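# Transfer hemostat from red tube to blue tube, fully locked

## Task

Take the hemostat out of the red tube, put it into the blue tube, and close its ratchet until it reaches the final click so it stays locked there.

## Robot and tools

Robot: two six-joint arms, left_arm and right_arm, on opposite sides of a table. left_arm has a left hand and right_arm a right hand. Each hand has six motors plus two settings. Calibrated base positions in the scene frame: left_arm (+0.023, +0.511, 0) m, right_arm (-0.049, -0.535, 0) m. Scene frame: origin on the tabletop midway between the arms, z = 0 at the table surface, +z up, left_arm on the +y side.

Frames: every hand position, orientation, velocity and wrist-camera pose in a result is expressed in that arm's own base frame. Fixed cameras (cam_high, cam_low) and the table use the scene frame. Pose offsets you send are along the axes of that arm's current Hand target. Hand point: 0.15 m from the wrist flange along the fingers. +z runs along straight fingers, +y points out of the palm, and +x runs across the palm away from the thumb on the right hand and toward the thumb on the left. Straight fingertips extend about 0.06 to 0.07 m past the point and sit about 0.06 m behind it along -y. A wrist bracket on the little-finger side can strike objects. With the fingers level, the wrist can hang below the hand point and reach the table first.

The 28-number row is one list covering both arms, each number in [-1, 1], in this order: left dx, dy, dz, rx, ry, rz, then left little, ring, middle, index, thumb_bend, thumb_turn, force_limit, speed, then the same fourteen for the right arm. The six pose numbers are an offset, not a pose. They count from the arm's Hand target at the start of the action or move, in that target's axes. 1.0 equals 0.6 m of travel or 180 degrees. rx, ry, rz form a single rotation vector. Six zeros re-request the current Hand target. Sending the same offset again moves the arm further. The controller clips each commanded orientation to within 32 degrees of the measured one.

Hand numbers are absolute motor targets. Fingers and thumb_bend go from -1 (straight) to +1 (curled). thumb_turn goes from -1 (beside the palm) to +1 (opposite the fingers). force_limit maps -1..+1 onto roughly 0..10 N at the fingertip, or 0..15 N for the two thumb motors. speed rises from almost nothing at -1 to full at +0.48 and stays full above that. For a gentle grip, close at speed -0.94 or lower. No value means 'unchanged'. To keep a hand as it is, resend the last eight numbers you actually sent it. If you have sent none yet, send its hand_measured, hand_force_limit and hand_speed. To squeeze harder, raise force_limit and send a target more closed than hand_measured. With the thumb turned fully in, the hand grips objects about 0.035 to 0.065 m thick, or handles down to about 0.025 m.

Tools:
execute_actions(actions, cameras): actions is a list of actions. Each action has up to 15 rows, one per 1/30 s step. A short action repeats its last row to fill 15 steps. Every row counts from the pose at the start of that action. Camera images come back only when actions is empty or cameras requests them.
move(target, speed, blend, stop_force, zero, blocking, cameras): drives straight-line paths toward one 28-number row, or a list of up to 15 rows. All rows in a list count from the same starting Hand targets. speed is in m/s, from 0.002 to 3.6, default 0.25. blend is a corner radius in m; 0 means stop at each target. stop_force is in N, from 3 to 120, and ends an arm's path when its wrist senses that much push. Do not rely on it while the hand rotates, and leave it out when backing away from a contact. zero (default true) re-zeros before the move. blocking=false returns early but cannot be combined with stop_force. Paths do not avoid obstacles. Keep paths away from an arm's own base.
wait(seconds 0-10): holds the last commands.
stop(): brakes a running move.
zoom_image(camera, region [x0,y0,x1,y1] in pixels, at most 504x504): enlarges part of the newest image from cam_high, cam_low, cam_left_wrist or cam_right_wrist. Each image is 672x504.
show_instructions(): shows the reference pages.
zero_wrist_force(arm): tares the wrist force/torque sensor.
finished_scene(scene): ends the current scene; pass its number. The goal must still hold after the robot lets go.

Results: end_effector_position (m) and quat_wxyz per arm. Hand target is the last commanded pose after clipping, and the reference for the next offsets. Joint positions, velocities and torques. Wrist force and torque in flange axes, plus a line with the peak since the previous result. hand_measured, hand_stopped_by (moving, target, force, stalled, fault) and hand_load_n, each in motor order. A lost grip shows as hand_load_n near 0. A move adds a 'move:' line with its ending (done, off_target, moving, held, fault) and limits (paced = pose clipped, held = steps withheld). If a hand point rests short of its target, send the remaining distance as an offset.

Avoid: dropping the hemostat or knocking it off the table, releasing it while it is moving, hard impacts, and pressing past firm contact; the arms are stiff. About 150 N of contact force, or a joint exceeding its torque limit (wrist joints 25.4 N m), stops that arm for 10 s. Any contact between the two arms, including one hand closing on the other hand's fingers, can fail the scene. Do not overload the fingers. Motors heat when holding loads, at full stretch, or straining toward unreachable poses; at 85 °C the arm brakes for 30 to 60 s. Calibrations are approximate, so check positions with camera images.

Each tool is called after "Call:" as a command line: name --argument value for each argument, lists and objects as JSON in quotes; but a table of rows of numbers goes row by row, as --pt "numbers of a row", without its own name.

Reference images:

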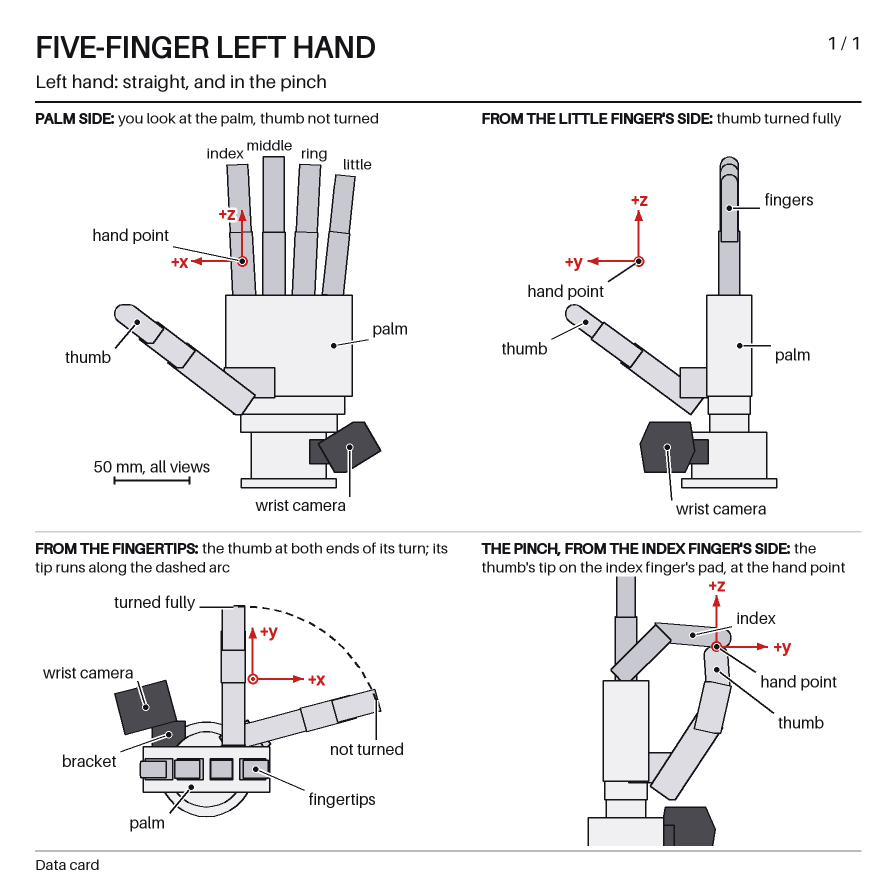

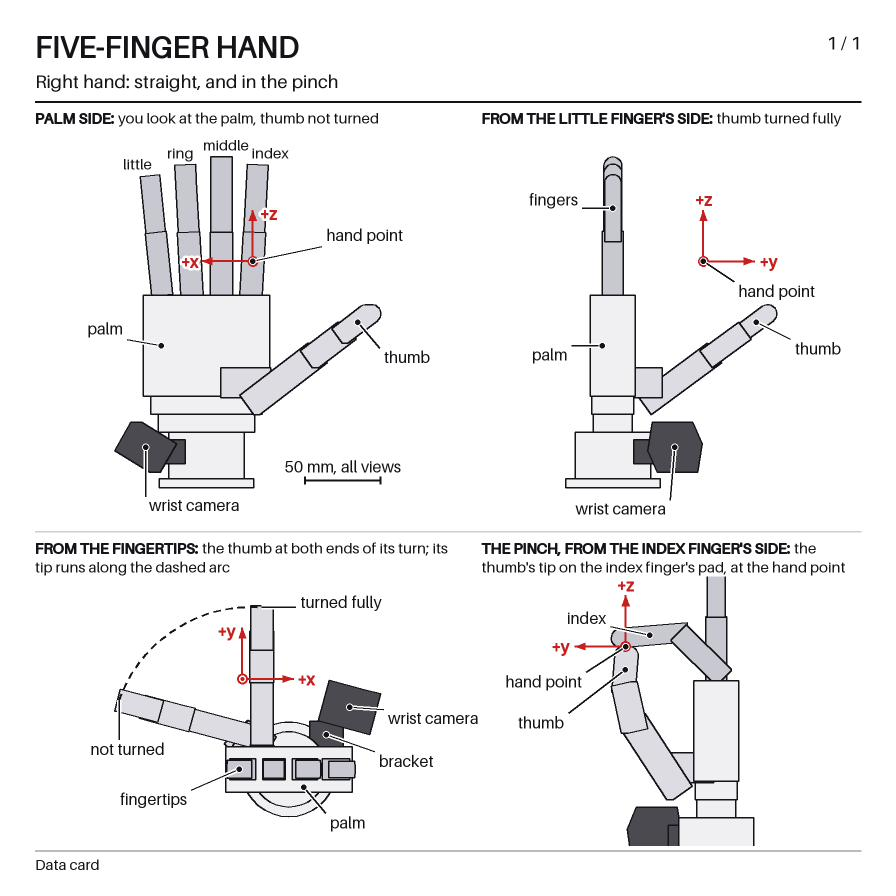

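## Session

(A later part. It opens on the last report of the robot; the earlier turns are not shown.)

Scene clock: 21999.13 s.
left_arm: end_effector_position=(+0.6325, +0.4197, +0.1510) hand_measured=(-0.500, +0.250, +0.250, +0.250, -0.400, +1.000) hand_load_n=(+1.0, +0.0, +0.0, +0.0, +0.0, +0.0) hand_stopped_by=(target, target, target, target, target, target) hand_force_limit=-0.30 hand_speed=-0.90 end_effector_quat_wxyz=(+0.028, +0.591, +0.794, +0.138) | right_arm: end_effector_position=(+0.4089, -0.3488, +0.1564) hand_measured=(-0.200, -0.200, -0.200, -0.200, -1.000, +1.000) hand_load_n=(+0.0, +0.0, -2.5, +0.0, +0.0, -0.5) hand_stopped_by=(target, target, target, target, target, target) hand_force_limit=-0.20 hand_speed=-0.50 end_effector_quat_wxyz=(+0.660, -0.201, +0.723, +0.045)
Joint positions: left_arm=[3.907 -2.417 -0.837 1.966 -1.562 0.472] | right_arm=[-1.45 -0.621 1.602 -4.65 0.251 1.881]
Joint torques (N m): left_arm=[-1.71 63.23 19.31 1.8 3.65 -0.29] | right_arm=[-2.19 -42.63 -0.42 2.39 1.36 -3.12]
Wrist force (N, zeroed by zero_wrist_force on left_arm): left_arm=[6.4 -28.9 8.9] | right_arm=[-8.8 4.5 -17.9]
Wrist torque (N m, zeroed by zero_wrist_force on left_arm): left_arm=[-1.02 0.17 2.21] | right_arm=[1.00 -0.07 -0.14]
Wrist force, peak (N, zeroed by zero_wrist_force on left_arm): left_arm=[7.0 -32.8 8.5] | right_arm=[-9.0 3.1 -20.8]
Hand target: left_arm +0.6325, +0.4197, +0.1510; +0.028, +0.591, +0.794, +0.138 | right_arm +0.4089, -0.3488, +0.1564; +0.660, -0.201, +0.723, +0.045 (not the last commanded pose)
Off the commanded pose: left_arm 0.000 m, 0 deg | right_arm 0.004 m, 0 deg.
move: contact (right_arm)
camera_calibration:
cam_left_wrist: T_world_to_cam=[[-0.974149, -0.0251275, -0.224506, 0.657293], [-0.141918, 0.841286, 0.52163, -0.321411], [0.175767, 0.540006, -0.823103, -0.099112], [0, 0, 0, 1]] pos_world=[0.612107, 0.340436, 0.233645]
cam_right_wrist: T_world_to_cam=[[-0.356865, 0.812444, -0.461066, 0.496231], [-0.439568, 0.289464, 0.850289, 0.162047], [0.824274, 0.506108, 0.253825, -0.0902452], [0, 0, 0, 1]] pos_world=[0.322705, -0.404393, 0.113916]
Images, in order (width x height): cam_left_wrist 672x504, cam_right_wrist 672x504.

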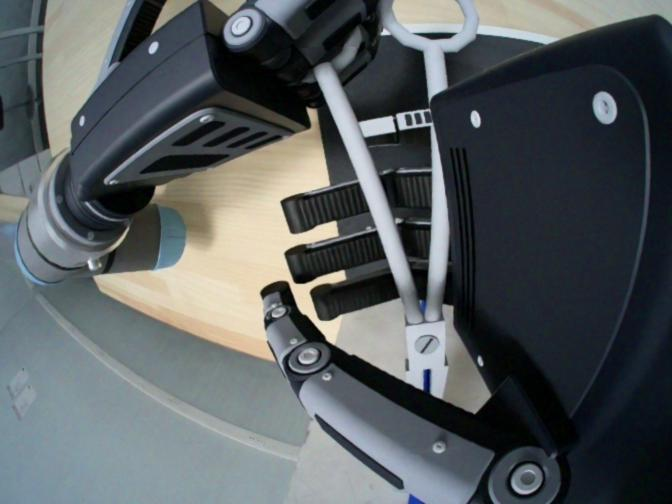

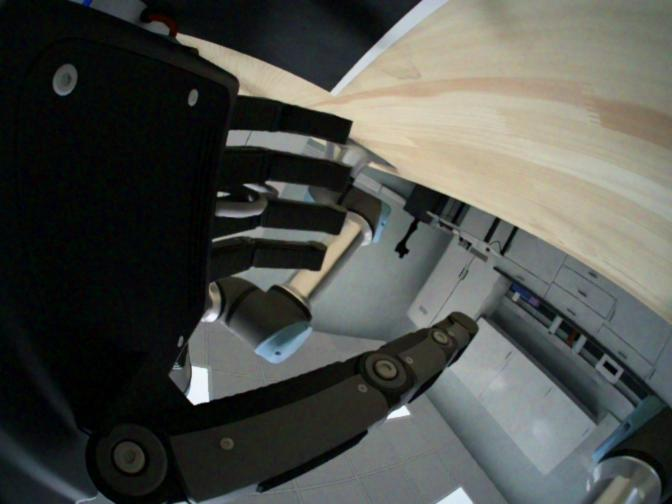

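Call:
move --target '[0,0,0,0,0,0,-0.5,0.25,0.25,0.25,-0.4,1,-0.3,-0.9,0,0.0015,0.005,0,0,0,-0.2,-0.2,-0.2,-0.2,-1,1,-0.2,-0.5]' --speed 0.004 --stop_force 20 --cameras '["cam_left_wrist","cam_right_wrist"]'

Call:
zoom_image --camera "cam_left_wrist" --region '[320, 80, 450, 180]'

Call:
zoom_image --camera "cam_left_wrist" --region '[140, 0, 520, 380]'

Scene clock: 22022.50 s.
left_arm: end_effector_position=(+0.6325, +0.4196, +0.1509) hand_measured=(-0.500, +0.250, +0.250, +0.250, -0.400, +1.000) hand_load_n=(+0.0, +0.0, +0.0, +0.0, +0.0, +0.0) hand_stopped_by=(target, target, target, target, target, target) hand_force_limit=-0.30 hand_speed=-0.90 end_effector_quat_wxyz=(+0.028, +0.591, +0.794, +0.138) | right_arm: end_effector_position=(+0.4103, -0.3477, +0.1561) hand_measured=(-0.200, -0.200, -0.200, -0.200, -1.000, +1.000) hand_load_n=(+0.0, +0.0, -4.5, +0.0, +0.0, +0.0) hand_stopped_by=(target, target, target, target, target, target) hand_force_limit=-0.20 hand_speed=-0.50 end_effector_quat_wxyz=(+0.660, -0.201, +0.723, +0.045)
Joint positions: left_arm=[3.907 -2.417 -0.837 1.966 -1.562 0.472] | right_arm=[-1.447 -0.62 1.602 -4.656 0.249 1.888]
Joint torques (N m): left_arm=[-1.5 62.44 31.17 7.25 8.71 -0.29] | right_arm=[5.3 -38.09 0.38 1.58 1.79 -3.21]
Wrist force (N, zeroed by zero_wrist_force on left_arm): left_arm=[8.7 -51.7 5.5] | right_arm=[-8.3 2.7 -35.4]
Wrist torque (N m, zeroed by zero_wrist_force on left_arm): left_arm=[-1.13 -0.11 3.85] | right_arm=[1.63 0.32 -0.15]
Wrist force, peak (N, zeroed by zero_wrist_force on left_arm): left_arm=[9.6 -55.3 4.8] | right_arm=[-8.2 1.4 -38.3]
Hand target: left_arm +0.6325, +0.4197, +0.1510; +0.028, +0.591, +0.794, +0.138 | right_arm +0.4103, -0.3477, +0.1561; +0.660, -0.201, +0.723, +0.045 (not the last commanded pose)
Off the commanded pose: left_arm 0.000 m, 0 deg | right_arm 0.001 m, 0 deg.
move: contact (right_arm)
camera_calibration:
cam_left_wrist: T_world_to_cam=[[-0.974184, -0.0251097, -0.224353, 0.65727], [-0.141799, 0.841354, 0.521552, -0.321405], [0.175665, 0.539901, -0.823194, -0.0989381], [0, 0, 0, 1]] pos_world=[0.612108, 0.340336, 0.233645]
cam_right_wrist: T_world_to_cam=[[-0.356759, 0.812508, -0.461035, 0.495805], [-0.439614, 0.289436, 0.850274, 0.162677], [0.824295, 0.506021, 0.253931, -0.091966], [0, 0, 0, 1]] pos_world=[0.324205, -0.403393, 0.113616]
Images, in order (width x height): cam_left_wrist 672x504, cam_right_wrist 672x504.

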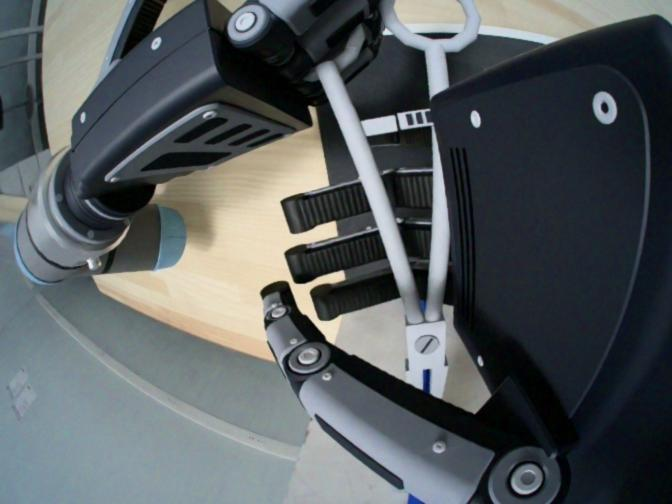

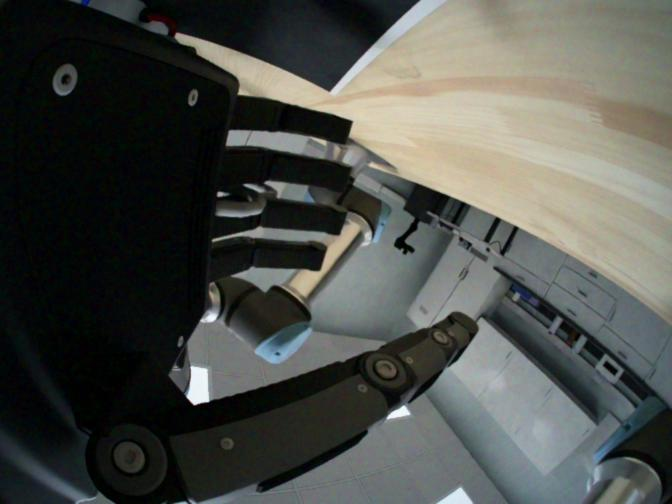

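Scaled by 3.877 from the camera's 672x504 image, which has a finer 960x720 frame.

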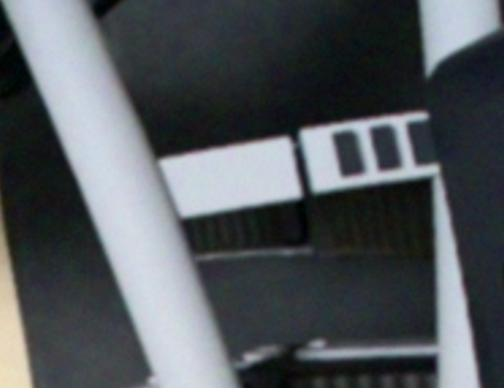

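Scaled by 1.326 from the camera's 672x504 image, which has a finer 960x720 frame.

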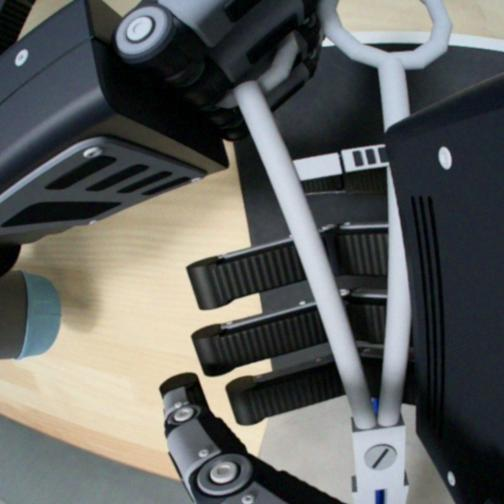

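Call:
wait --seconds 0.1 --cameras '["cam_high","cam_left_wrist","cam_low"]'

Call:
zoom_image --camera "cam_low" --region '[258, 198, 302, 224]'

Call:
zoom_image --camera "cam_high" --region '[295, 262, 345, 300]'

Call:
zoom_image --camera "cam_left_wrist" --region '[380, 105, 420, 139]'

Scene clock: 22137.13 s.
left_arm: end_effector_position=(+0.6325, +0.4196, +0.1510) hand_measured=(-0.500, +0.250, +0.250, +0.250, -0.400, +1.000) hand_load_n=(+0.0, +0.0, +0.0, +0.0, +0.0, +0.0) hand_stopped_by=(target, target, target, target, target, target) hand_force_limit=-0.30 hand_speed=-0.90 end_effector_quat_wxyz=(+0.028, +0.591, +0.794, +0.138) | right_arm: end_effector_position=(+0.4103, -0.3477, +0.1561) hand_measured=(-0.200, -0.200, -0.200, -0.200, -1.000, +1.000) hand_load_n=(+0.0, +0.0, -4.5, -0.5, +0.0, -0.5) hand_stopped_by=(target, target, target, target, target, target) hand_force_limit=-0.20 hand_speed=-0.50 end_effector_quat_wxyz=(+0.660, -0.201, +0.723, +0.045)
Joint positions: left_arm=[3.907 -2.417 -0.837 1.966 -1.562 0.472] | right_arm=[-1.447 -0.62 1.602 -4.656 0.249 1.888]
Joint torques (N m): left_arm=[-2.51 62.52 45.56 7.37 8.76 -0.37] | right_arm=[4.97 -52.75 0.62 1.81 1.27 -3.04]
Wrist force (N, zeroed by zero_wrist_force on left_arm): left_arm=[8.9 -51.7 5.6] | right_arm=[-8.4 2.6 -35.2]
Wrist torque (N m, zeroed by zero_wrist_force on left_arm): left_arm=[-1.12 -0.13 3.85] | right_arm=[1.59 0.34 -0.17]
Wrist force, peak (N, zeroed by zero_wrist_force on left_arm): left_arm=[9.0 -52.0 5.5] | right_arm=[-8.3 2.7 -35.6]
Hand target: left_arm +0.6325, +0.4197, +0.1510; +0.028, +0.591, +0.794, +0.138 | right_arm +0.4103, -0.3477, +0.1561; +0.660, -0.201, +0.723, +0.045 (not the last commanded pose)
Off the commanded pose: left_arm 0.000 m, 0 deg | right_arm 0.001 m, 0 deg.
wait: 0.10 s; at rest from the start
camera_calibration:
cam_left_wrist: T_world_to_cam=[[-0.974167, -0.0250569, -0.224433, 0.657261], [-0.141796, 0.841362, 0.521541, -0.321407], [0.175761, 0.539892, -0.82318, -0.0989979], [0, 0, 0, 1]] pos_world=[0.612107, 0.340337, 0.233645]
Images, in order (width x height): cam_high 672x504, cam_low 672x504, cam_left_wrist 672x504.

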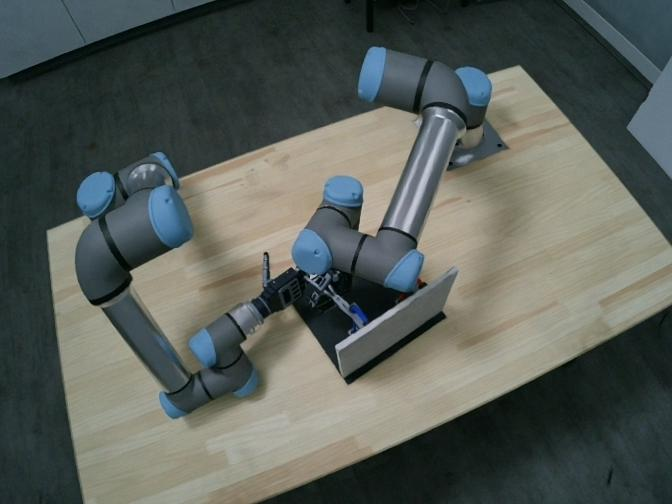

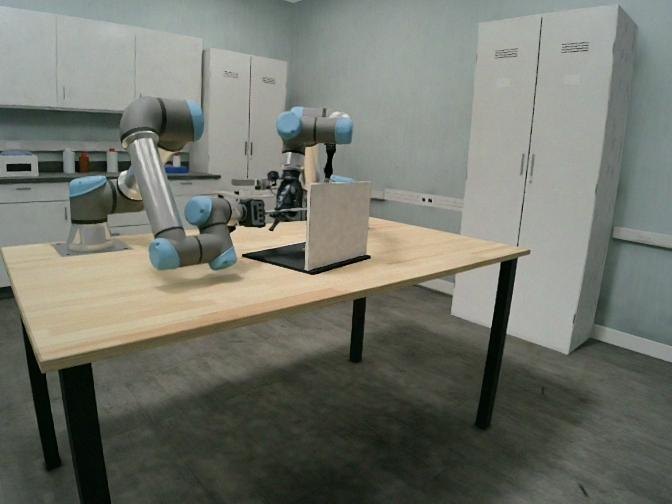

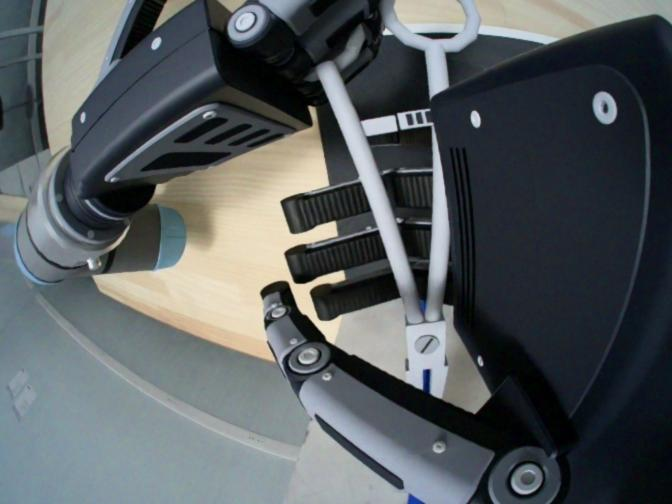

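Scaled by 11.455 from the camera's 672x504 image, which has a finer 960x720 frame.

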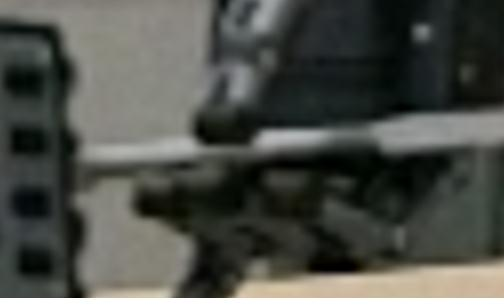

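Scaled by 10.080 from the camera's 672x504 image, which has a finer 960x720 frame.

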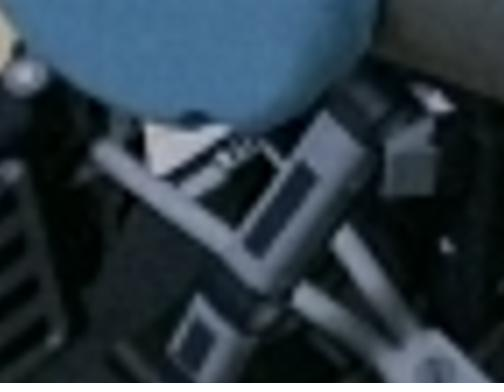

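Scaled by 12.600 from the camera's 672x504 image, which has a finer 960x720 frame.

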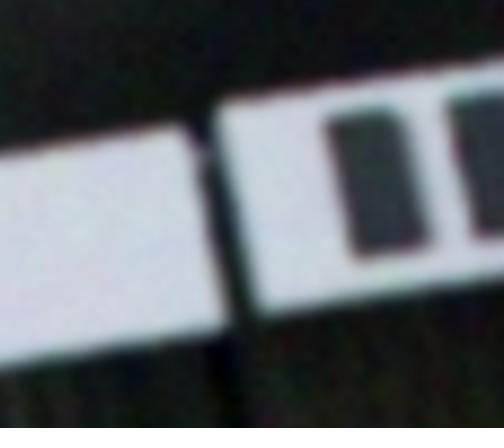

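Call:
move --target '[0,0,0,0,0,0,-0.5,0.25,0.25,0.25,-0.4,1,-0.3,-0.9,0,0,-0.0083,0,0,0,-0.2,-0.2,-0.2,-0.2,-1,1,-0.2,-0.5]' --speed 0.01 --cameras '["all"]'

Call:
zoom_image --camera "cam_left_wrist" --region '[380, 105, 420, 139]'

Call:
zoom_image --camera "cam_left_wrist" --region '[140, 0, 520, 380]'

Call:
zoom_image --camera "cam_high" --region '[295, 262, 345, 300]'

Call:
zoom_image --camera "cam_low" --region '[232, 182, 292, 232]'

Scene clock: 22214.80 s.
left_arm: end_effector_position=(+0.6325, +0.4197, +0.1510) hand_measured=(-0.500, +0.250, +0.250, +0.250, -0.400, +1.000) hand_load_n=(+0.5, +0.0, +0.0, +0.0, +0.0, +0.0) hand_stopped_by=(target, target, target, target, target, target) hand_force_limit=-0.30 hand_speed=-0.90 end_effector_quat_wxyz=(+0.028, +0.591, +0.794, +0.138) | right_arm: end_effector_position=(+0.4056, -0.3494, +0.1567) hand_measured=(-0.200, -0.200, -0.200, -0.200, -1.000, +1.000) hand_load_n=(+0.0, +0.0, -0.5, +0.0, +0.0, -0.5) hand_stopped_by=(target, target, target, target, target, target) hand_force_limit=-0.20 hand_speed=-0.50 end_effector_quat_wxyz=(+0.660, -0.201, +0.723, +0.045)
Joint positions: left_arm=[3.907 -2.417 -0.837 1.966 -1.562 0.472] | right_arm=[-1.456 -0.622 1.608 -4.641 0.257 1.868]
Joint torques (N m): left_arm=[-2.41 61.15 23.85 -3.03 0.07 -0.51] | right_arm=[7.83 -53.24 -6.42 0.15 0.19 0.46]
Wrist force (N, zeroed by zero_wrist_force on left_arm): left_arm=[6.0 -9.0 7.0] | right_arm=[-5.3 -0.6 -3.3]
Wrist torque (N m, zeroed by zero_wrist_force on left_arm): left_arm=[-0.49 0.04 0.91] | right_arm=[0.17 -0.34 -0.07]
Wrist force, peak (N, zeroed by zero_wrist_force on left_arm): left_arm=[9.0 -52.0 5.5] | right_arm=[-8.5 2.8 -35.5]
Hand target: left_arm +0.6325, +0.4197, +0.1510; +0.028, +0.591, +0.794, +0.138 | right_arm +0.4057, -0.3494, +0.1567; +0.660, -0.201, +0.723, +0.045
Off the commanded pose: left_arm 0.000 m, 0 deg | right_arm 0.000 m, 0 deg.
move: done
camera_calibration:
cam_left_wrist: T_world_to_cam=[[-0.974135, -0.0250556, -0.224575, 0.657373], [-0.141893, 0.841294, 0.521624, -0.321414], [0.175864, 0.539997, -0.823089, -0.0991894], [0, 0, 0, 1]] pos_world=[0.612207, 0.340436, 0.233645]
cam_right_wrist: T_world_to_cam=[[-0.356827, 0.812467, -0.461055, 0.495722], [-0.439638, 0.289421, 0.850267, 0.160437], [0.824253, 0.506096, 0.253918, -0.0873322], [0, 0, 0, 1]] pos_world=[0.319405, -0.404993, 0.114316]

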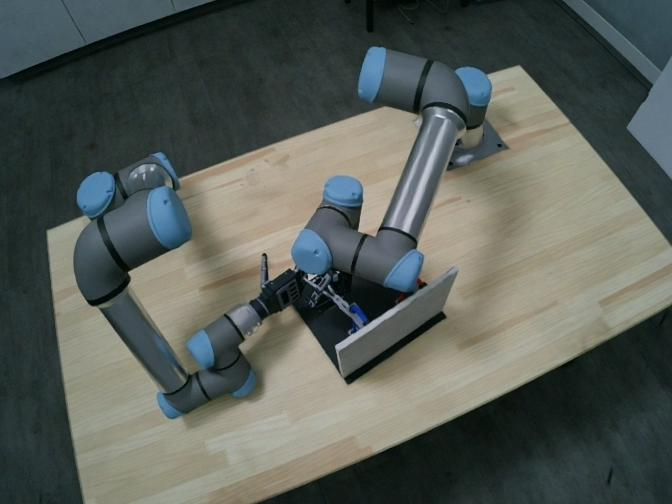

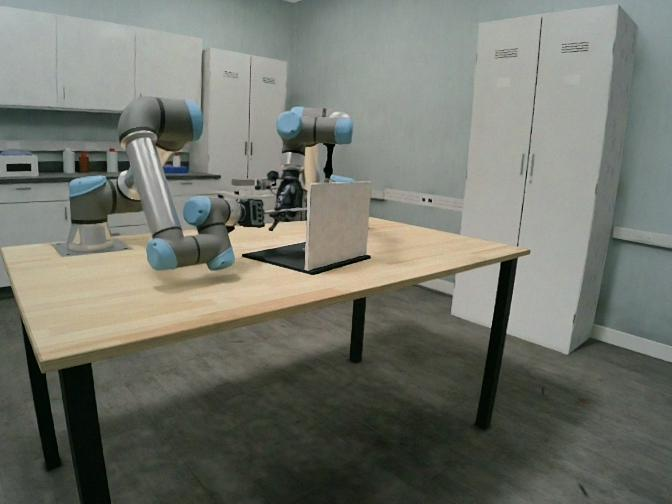

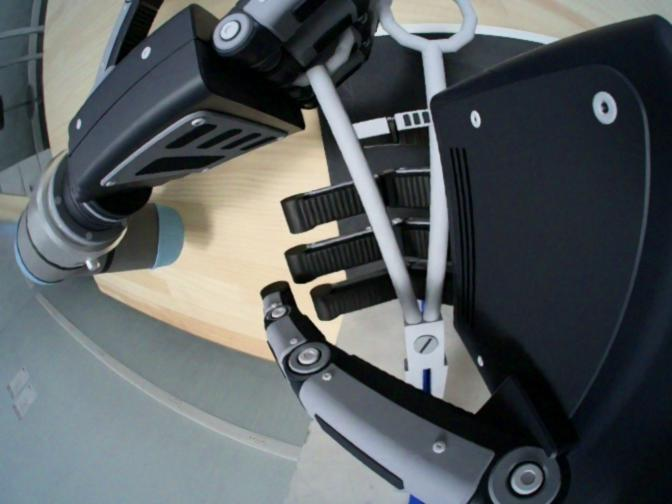

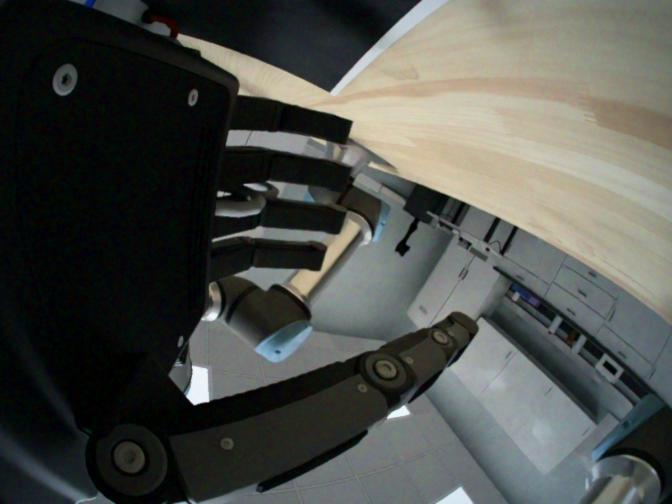

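Scaled by 12.600 from the camera's 672x504 image, which has a finer 960x720 frame.

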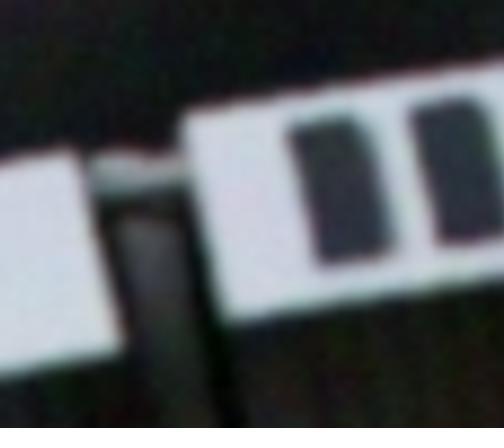

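Scaled by 1.326 from the camera's 672x504 image, which has a finer 960x720 frame.

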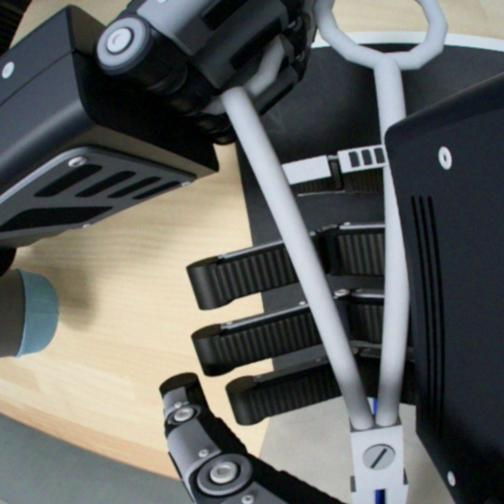

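Scaled by 10.080 from the camera's 672x504 image, which has a finer 960x720 frame.

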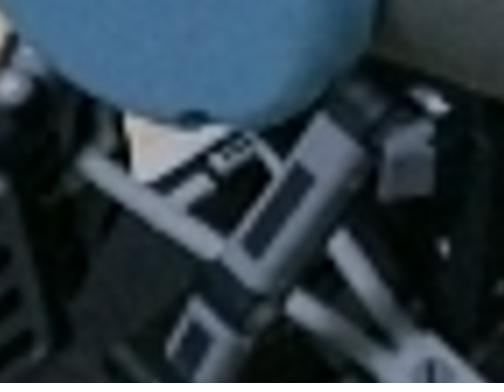

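Scaled by 8.400 from the camera's 672x504 image, which has a finer 960x720 frame.

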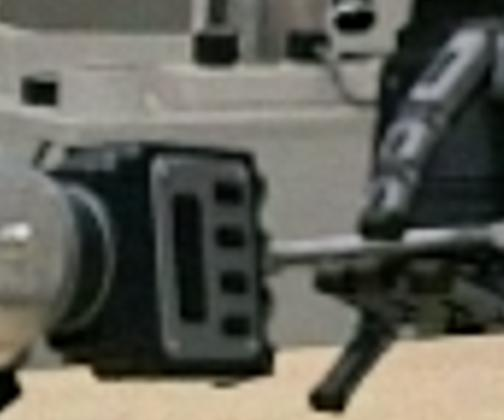

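Call:
move --target '[0,0,0,0,0,0,-0.5,0.25,0.25,0.25,-0.4,1,-0.3,-0.9,0.0083,0,0,0,0,0,-0.2,-0.2,-0.2,-0.2,-1,1,-0.2,-0.5]' --speed 0.01 --cameras '["cam_left_wrist","cam_low"]'

Call:
zoom_image --camera "cam_left_wrist" --region '[380, 105, 420, 139]'

Call:
zoom_image --camera "cam_left_wrist" --region '[140, 0, 520, 380]'

Call:
zoom_image --camera "cam_low" --region '[232, 182, 292, 232]'

Scene clock: 22426.17 s.
left_arm: end_effector_position=(+0.6325, +0.4197, +0.1509) hand_measured=(-0.500, +0.250, +0.250, +0.250, -0.400, +1.000) hand_load_n=(+1.0, +3.0, +0.0, +0.0, +0.0, +0.0) hand_stopped_by=(target, target, target, target, target, target) hand_force_limit=-0.30 hand_speed=-0.90 end_effector_quat_wxyz=(+0.028, +0.591, +0.794, +0.138) | right_arm: end_effector_position=(+0.4054, -0.3505, +0.1518) hand_measured=(-0.200, -0.200, -0.200, -0.200, -1.000, +1.000) hand_load_n=(+0.0, +0.0, -1.5, +0.0, +0.0, +0.0) hand_stopped_by=(target, target, target, target, target, target) hand_force_limit=-0.20 hand_speed=-0.50 end_effector_quat_wxyz=(+0.660, -0.201, +0.723, +0.045)
Joint positions: left_arm=[3.907 -2.417 -0.837 1.966 -1.562 0.472] | right_arm=[-1.457 -0.611 1.603 -4.646 0.257 1.867]
Joint torques (N m): left_arm=[-2.38 61.73 16.55 -0.57 2.13 -0.58] | right_arm=[-8.5 -39.15 -11.42 -2.16 2.86 -2.82]
Wrist force (N, zeroed by zero_wrist_force on left_arm): left_arm=[7.4 -17.1 25.0] | right_arm=[-18.2 1.5 -5.8]
Wrist torque (N m, zeroed by zero_wrist_force on left_arm): left_arm=[-1.58 0.87 1.32] | right_arm=[0.32 -0.67 -0.62]
Wrist force, peak (N, zeroed by zero_wrist_force on left_arm): left_arm=[7.0 -16.9 25.3] | right_arm=[-18.2 1.5 -5.8]
Hand target: left_arm +0.6325, +0.4197, +0.1510; +0.028, +0.591, +0.794, +0.138 | right_arm +0.4054, -0.3505, +0.1519; +0.660, -0.201, +0.723, +0.045
Off the commanded pose: left_arm 0.000 m, 0 deg | right_arm 0.000 m, 0 deg.
move: done
camera_calibration:
cam_left_wrist: T_world_to_cam=[[-0.974153, -0.0251397, -0.224488, 0.65727], [-0.141908, 0.841314, 0.521587, -0.321281], [0.175752, 0.539962, -0.823136, -0.0991085], [0, 0, 0, 1]] pos_world=[0.612107, 0.340336, 0.233545]
Images, in order (width x height): cam_low 672x504, cam_left_wrist 672x504.

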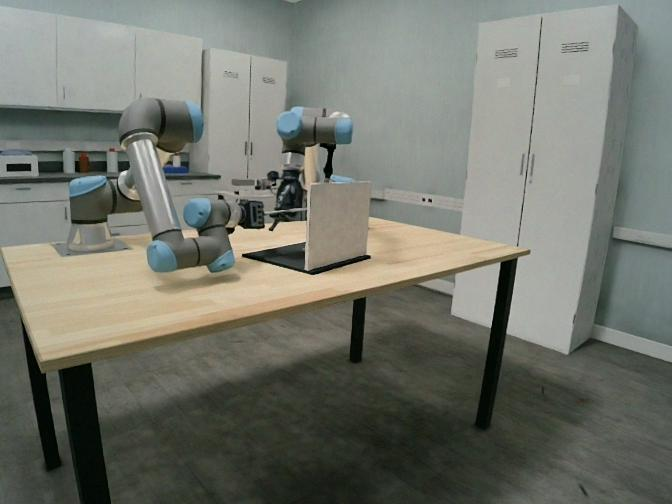

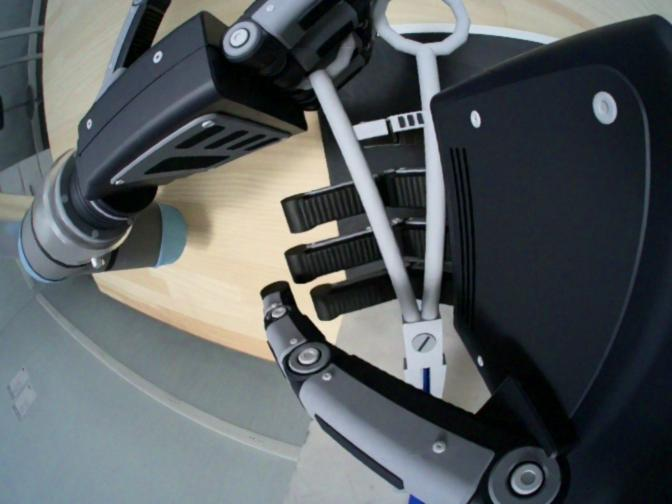

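Scaled by 12.600 from the camera's 672x504 image, which has a finer 960x720 frame.

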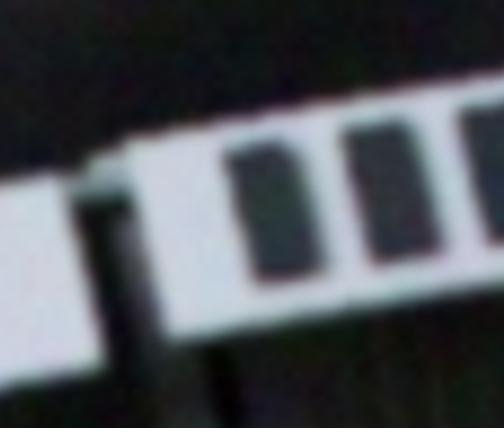

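Scaled by 1.326 from the camera's 672x504 image, which has a finer 960x720 frame.

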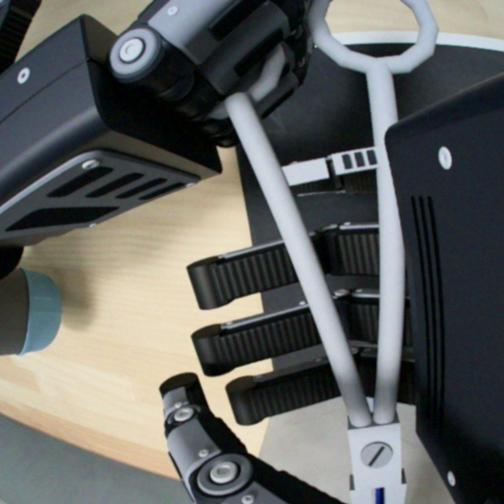

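Scaled by 8.400 from the camera's 672x504 image, which has a finer 960x720 frame.

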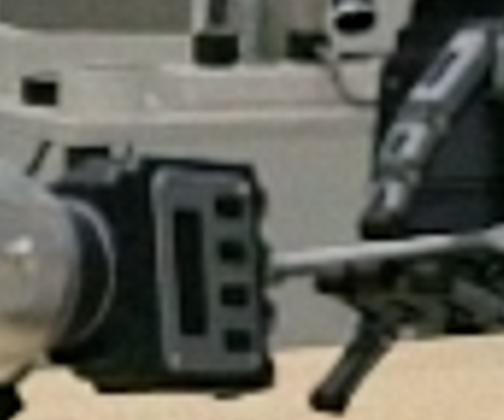

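Call:
move --target '[0,0,0,0,0,0,-0.5,0.25,0.25,0.25,-0.4,1,-0.3,-0.9,0,0,0.0167,0,0,0,-0.2,-0.2,-0.2,-0.2,-1,1,-0.2,-0.5]' --speed 0.005 --stop_force 40 --cameras '["cam_left_wrist","cam_low"]'

Call:
zoom_image --camera "cam_left_wrist" --region '[380, 105, 420, 139]'

Call:
zoom_image --camera "cam_left_wrist" --region '[140, 0, 520, 380]'

Scene clock: 22442.77 s.
left_arm: end_effector_position=(+0.6324, +0.4196, +0.1509) hand_measured=(-0.500, +0.250, +0.250, +0.250, -0.400, +1.000) hand_load_n=(+1.5, +2.5, +0.0, +0.0, +0.0, +0.0) hand_stopped_by=(target, target, target, target, target, target) hand_force_limit=-0.30 hand_speed=-0.90 end_effector_quat_wxyz=(+0.027, +0.591, +0.795, +0.138) | right_arm: end_effector_position=(+0.4093, -0.3492, +0.1514) hand_measured=(-0.200, -0.200, -0.200, -0.200, -1.000, +1.000) hand_load_n=(+0.5, +0.0, -6.5, +0.0, +0.0, -0.5) hand_stopped_by=(target, target, target, target, target, target) hand_force_limit=-0.20 hand_speed=-0.50 end_effector_quat_wxyz=(+0.660, -0.201, +0.723, +0.045)
Joint positions: left_arm=[3.907 -2.417 -0.837 1.965 -1.562 0.472] | right_arm=[-1.449 -0.61 1.598 -4.657 0.251 1.883]
Joint torques (N m): left_arm=[-11.3 70.77 39.67 7.69 9.71 -0.21] | right_arm=[5.99 -40.81 0.4 0.96 0.16 -3.18]
Wrist force (N, zeroed by zero_wrist_force on left_arm): left_arm=[12.1 -63.9 21.4] | right_arm=[-19.7 15.4 -42.1]
Wrist torque (N m, zeroed by zero_wrist_force on left_arm): left_arm=[-1.83 0.59 4.37] | right_arm=[2.45 0.15 -0.33]
Wrist force, peak (N, zeroed by zero_wrist_force on left_arm): left_arm=[11.8 -69.9 20.3] | right_arm=[-19.6 15.1 -47.0]
Hand target: left_arm +0.6324, +0.4197, +0.1510; +0.027, +0.591, +0.795, +0.138 | right_arm +0.4093, -0.3492, +0.1514; +0.660, -0.201, +0.723, +0.045 (not the last commanded pose)
Off the commanded pose: left_arm 0.000 m, 0 deg | right_arm 0.006 m, 0 deg.
move: contact (left_arm, right_arm)
camera_calibration:
cam_left_wrist: T_world_to_cam=[[-0.974233, -0.0251656, -0.224133, 0.657268], [-0.141707, 0.841414, 0.52148, -0.321466], [0.175466, 0.539805, -0.8233, -0.0987584], [0, 0, 0, 1]] pos_world=[0.612108, 0.340336, 0.233646]
Images, in order (width x height): cam_low 672x504, cam_left_wrist 672x504.

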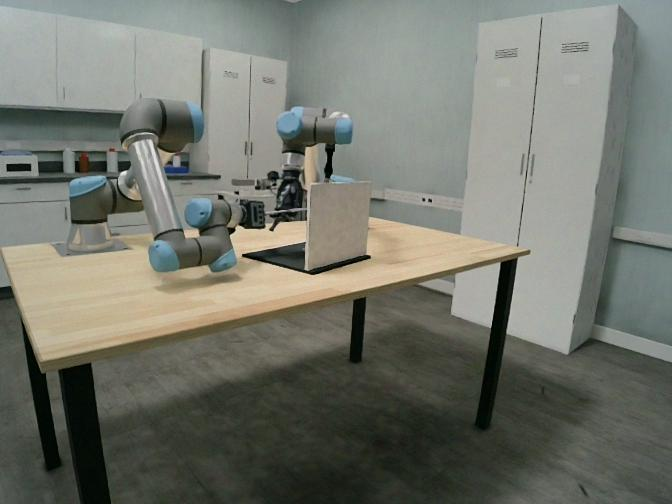

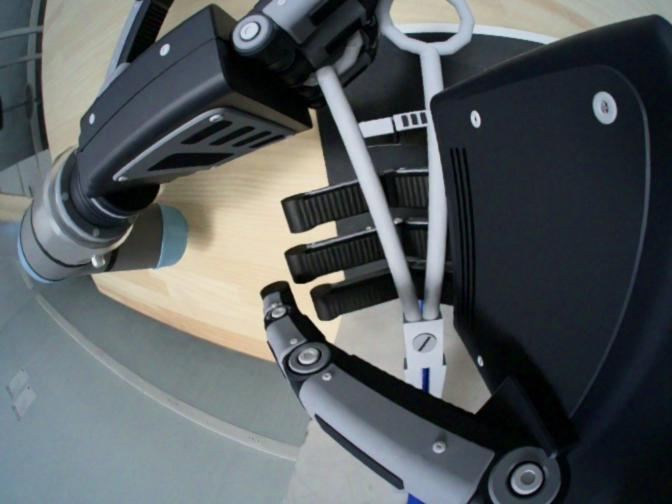

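Scaled by 12.600 from the camera's 672x504 image, which has a finer 960x720 frame.

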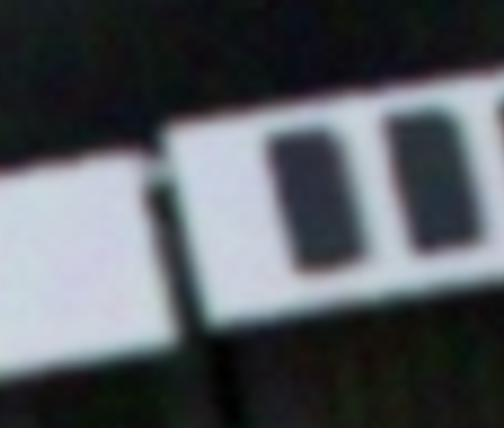

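Scaled by 1.326 from the camera's 672x504 image, which has a finer 960x720 frame.

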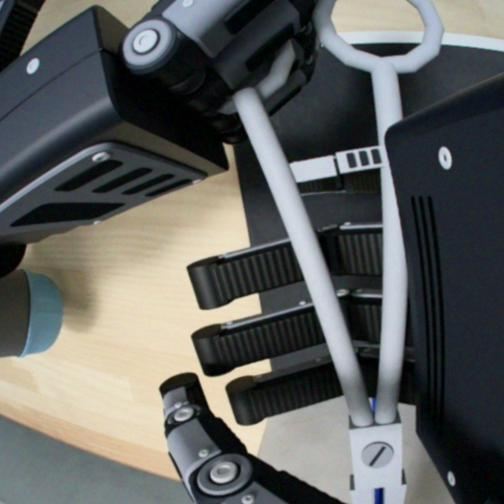

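Call:
zoom_image --camera "cam_left_wrist" --region '[390, 310, 480, 400]'

Call:
zoom_image --camera "cam_left_wrist" --region '[370, 400, 520, 504]'

Call:
zoom_image --camera "cam_left_wrist" --region '[320, 60, 460, 180]'

Scaled by 5.600 from the camera's 672x504 image, which has a finer 960x720 frame.

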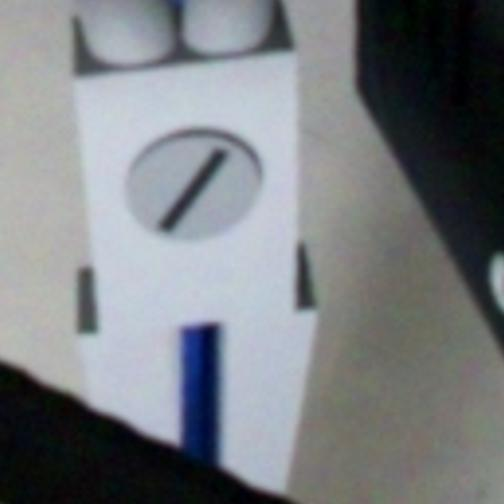

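Scaled by 3.360 from the camera's 672x504 image, which has a finer 960x720 frame.

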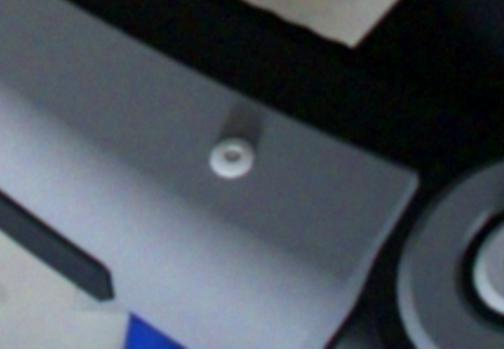

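Scaled by 3.600 from the camera's 672x504 image, which has a finer 960x720 frame.

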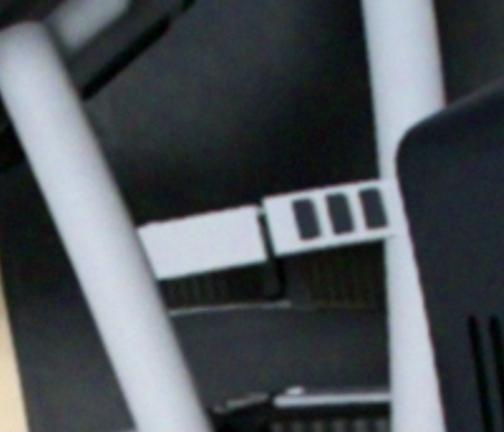

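Call:
move --pt "0 0 0 0 0 0 -0.5 0.25 0.25 0.25 -0.4 1 -0.3 -0.9 0 0 -0.0083 0 0 0 -0.2 -0.2 -0.2 -0.2 -1 1 -0.2 -0.5" --pt "0 0 0 0 0 0 -0.5 0.25 0.25 0.25 -0.4 1 -0.3 -0.9 -0.0167 0 -0.0083 0 0 0 -0.2 -0.2 -0.2 -0.2 -1 1 -0.2 -0.5" --speed 0.01 --cameras '["cam_left_wrist","cam_low"]'

Call:
zoom_image --camera "cam_left_wrist" --region '[380, 105, 420, 139]'

Call:
zoom_image --camera "cam_left_wrist" --region '[140, 0, 520, 380]'

Call:
zoom_image --camera "cam_low" --region '[232, 182, 292, 232]'

Scene clock: 22621.07 s.
left_arm: end_effector_position=(+0.6325, +0.4196, +0.1510) hand_measured=(-0.500, +0.250, +0.250, +0.250, -0.400, +1.000) hand_load_n=(+0.0, +0.0, +0.5, +0.0, +0.0, +0.0) hand_stopped_by=(target, target, target, target, target, target) hand_force_limit=-0.30 hand_speed=-0.90 end_effector_quat_wxyz=(+0.027, +0.591, +0.794, +0.138) | right_arm: end_effector_position=(+0.4051, -0.3485, +0.1618) hand_measured=(-0.200, -0.200, -0.200, -0.200, -1.000, +1.000) hand_load_n=(+0.0, +0.0, +0.5, +0.0, +0.0, +0.0) hand_stopped_by=(target, target, target, target, target, target) hand_force_limit=-0.20 hand_speed=-0.50 end_effector_quat_wxyz=(+0.660, -0.201, +0.723, +0.045)
Joint positions: left_arm=[3.907 -2.417 -0.837 1.965 -1.562 0.472] | right_arm=[-1.457 -0.634 1.614 -4.635 0.258 1.867]
Joint torques (N m): left_arm=[7.38 48.85 23.58 1.95 1 0.77] | right_arm=[14.65 -40.78 -4.85 2.6 -2.52 2.24]
Wrist force (N, zeroed by zero_wrist_force on left_arm): left_arm=[4.2 -8.3 0.6] | right_arm=[-0.3 1.6 -4.3]
Wrist torque (N m, zeroed by zero_wrist_force on left_arm): left_arm=[-0.12 -0.38 0.78] | right_arm=[0.44 -0.16 0.09]
Wrist force, peak (N, zeroed by zero_wrist_force on left_arm): left_arm=[12.0 -64.1 21.4] | right_arm=[-19.9 15.6 -42.3]
Hand target: left_arm +0.6324, +0.4197, +0.1510; +0.027, +0.591, +0.795, +0.138 | right_arm +0.4051, -0.3485, +0.1617; +0.660, -0.201, +0.723, +0.045
Off the commanded pose: left_arm 0.000 m, 0 deg | right_arm 0.000 m, 0 deg.
move: done
camera_calibration:
cam_left_wrist: T_world_to_cam=[[-0.974184, -0.0251107, -0.224357, 0.657271], [-0.141816, 0.841308, 0.521621, -0.321395], [0.175655, 0.539972, -0.82315, -0.0989665], [0, 0, 0, 1]] pos_world=[0.612107, 0.340336, 0.233645]
Images, in order (width x height): cam_low 672x504, cam_left_wrist 672x504.

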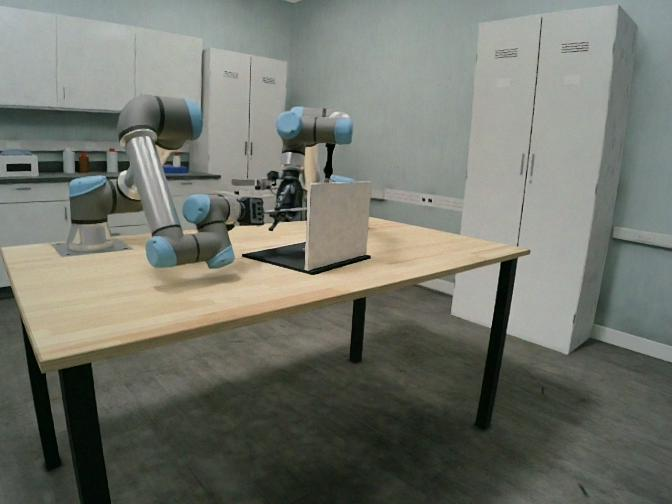

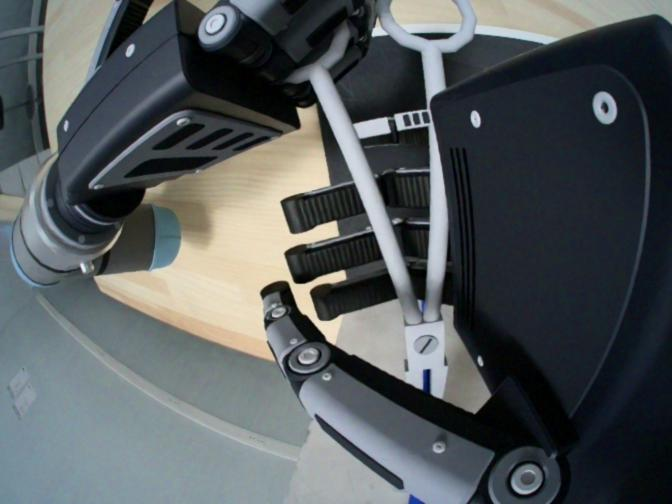

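Scaled by 12.600 from the camera's 672x504 image, which has a finer 960x720 frame.

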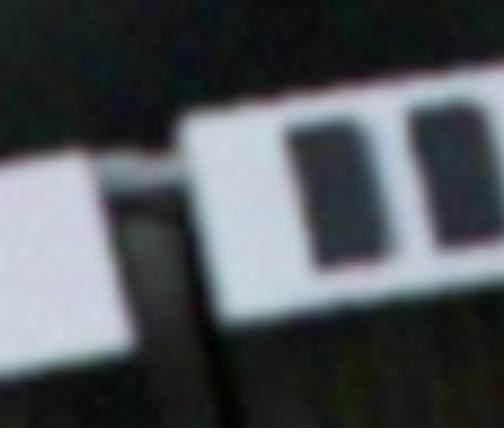

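Scaled by 1.326 from the camera's 672x504 image, which has a finer 960x720 frame.

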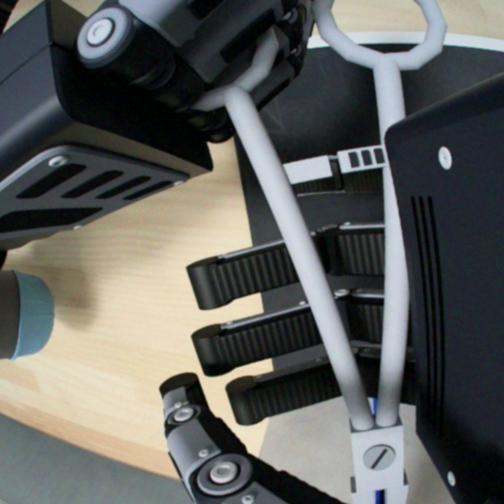

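Scaled by 8.400 from the camera's 672x504 image, which has a finer 960x720 frame.

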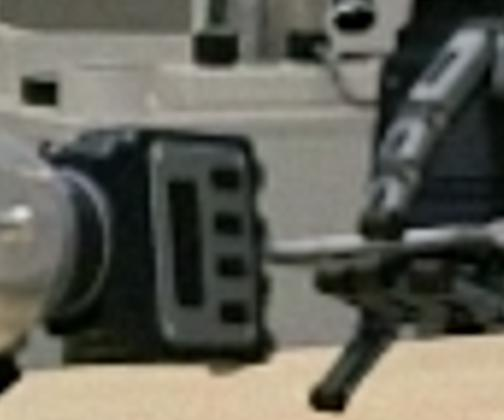

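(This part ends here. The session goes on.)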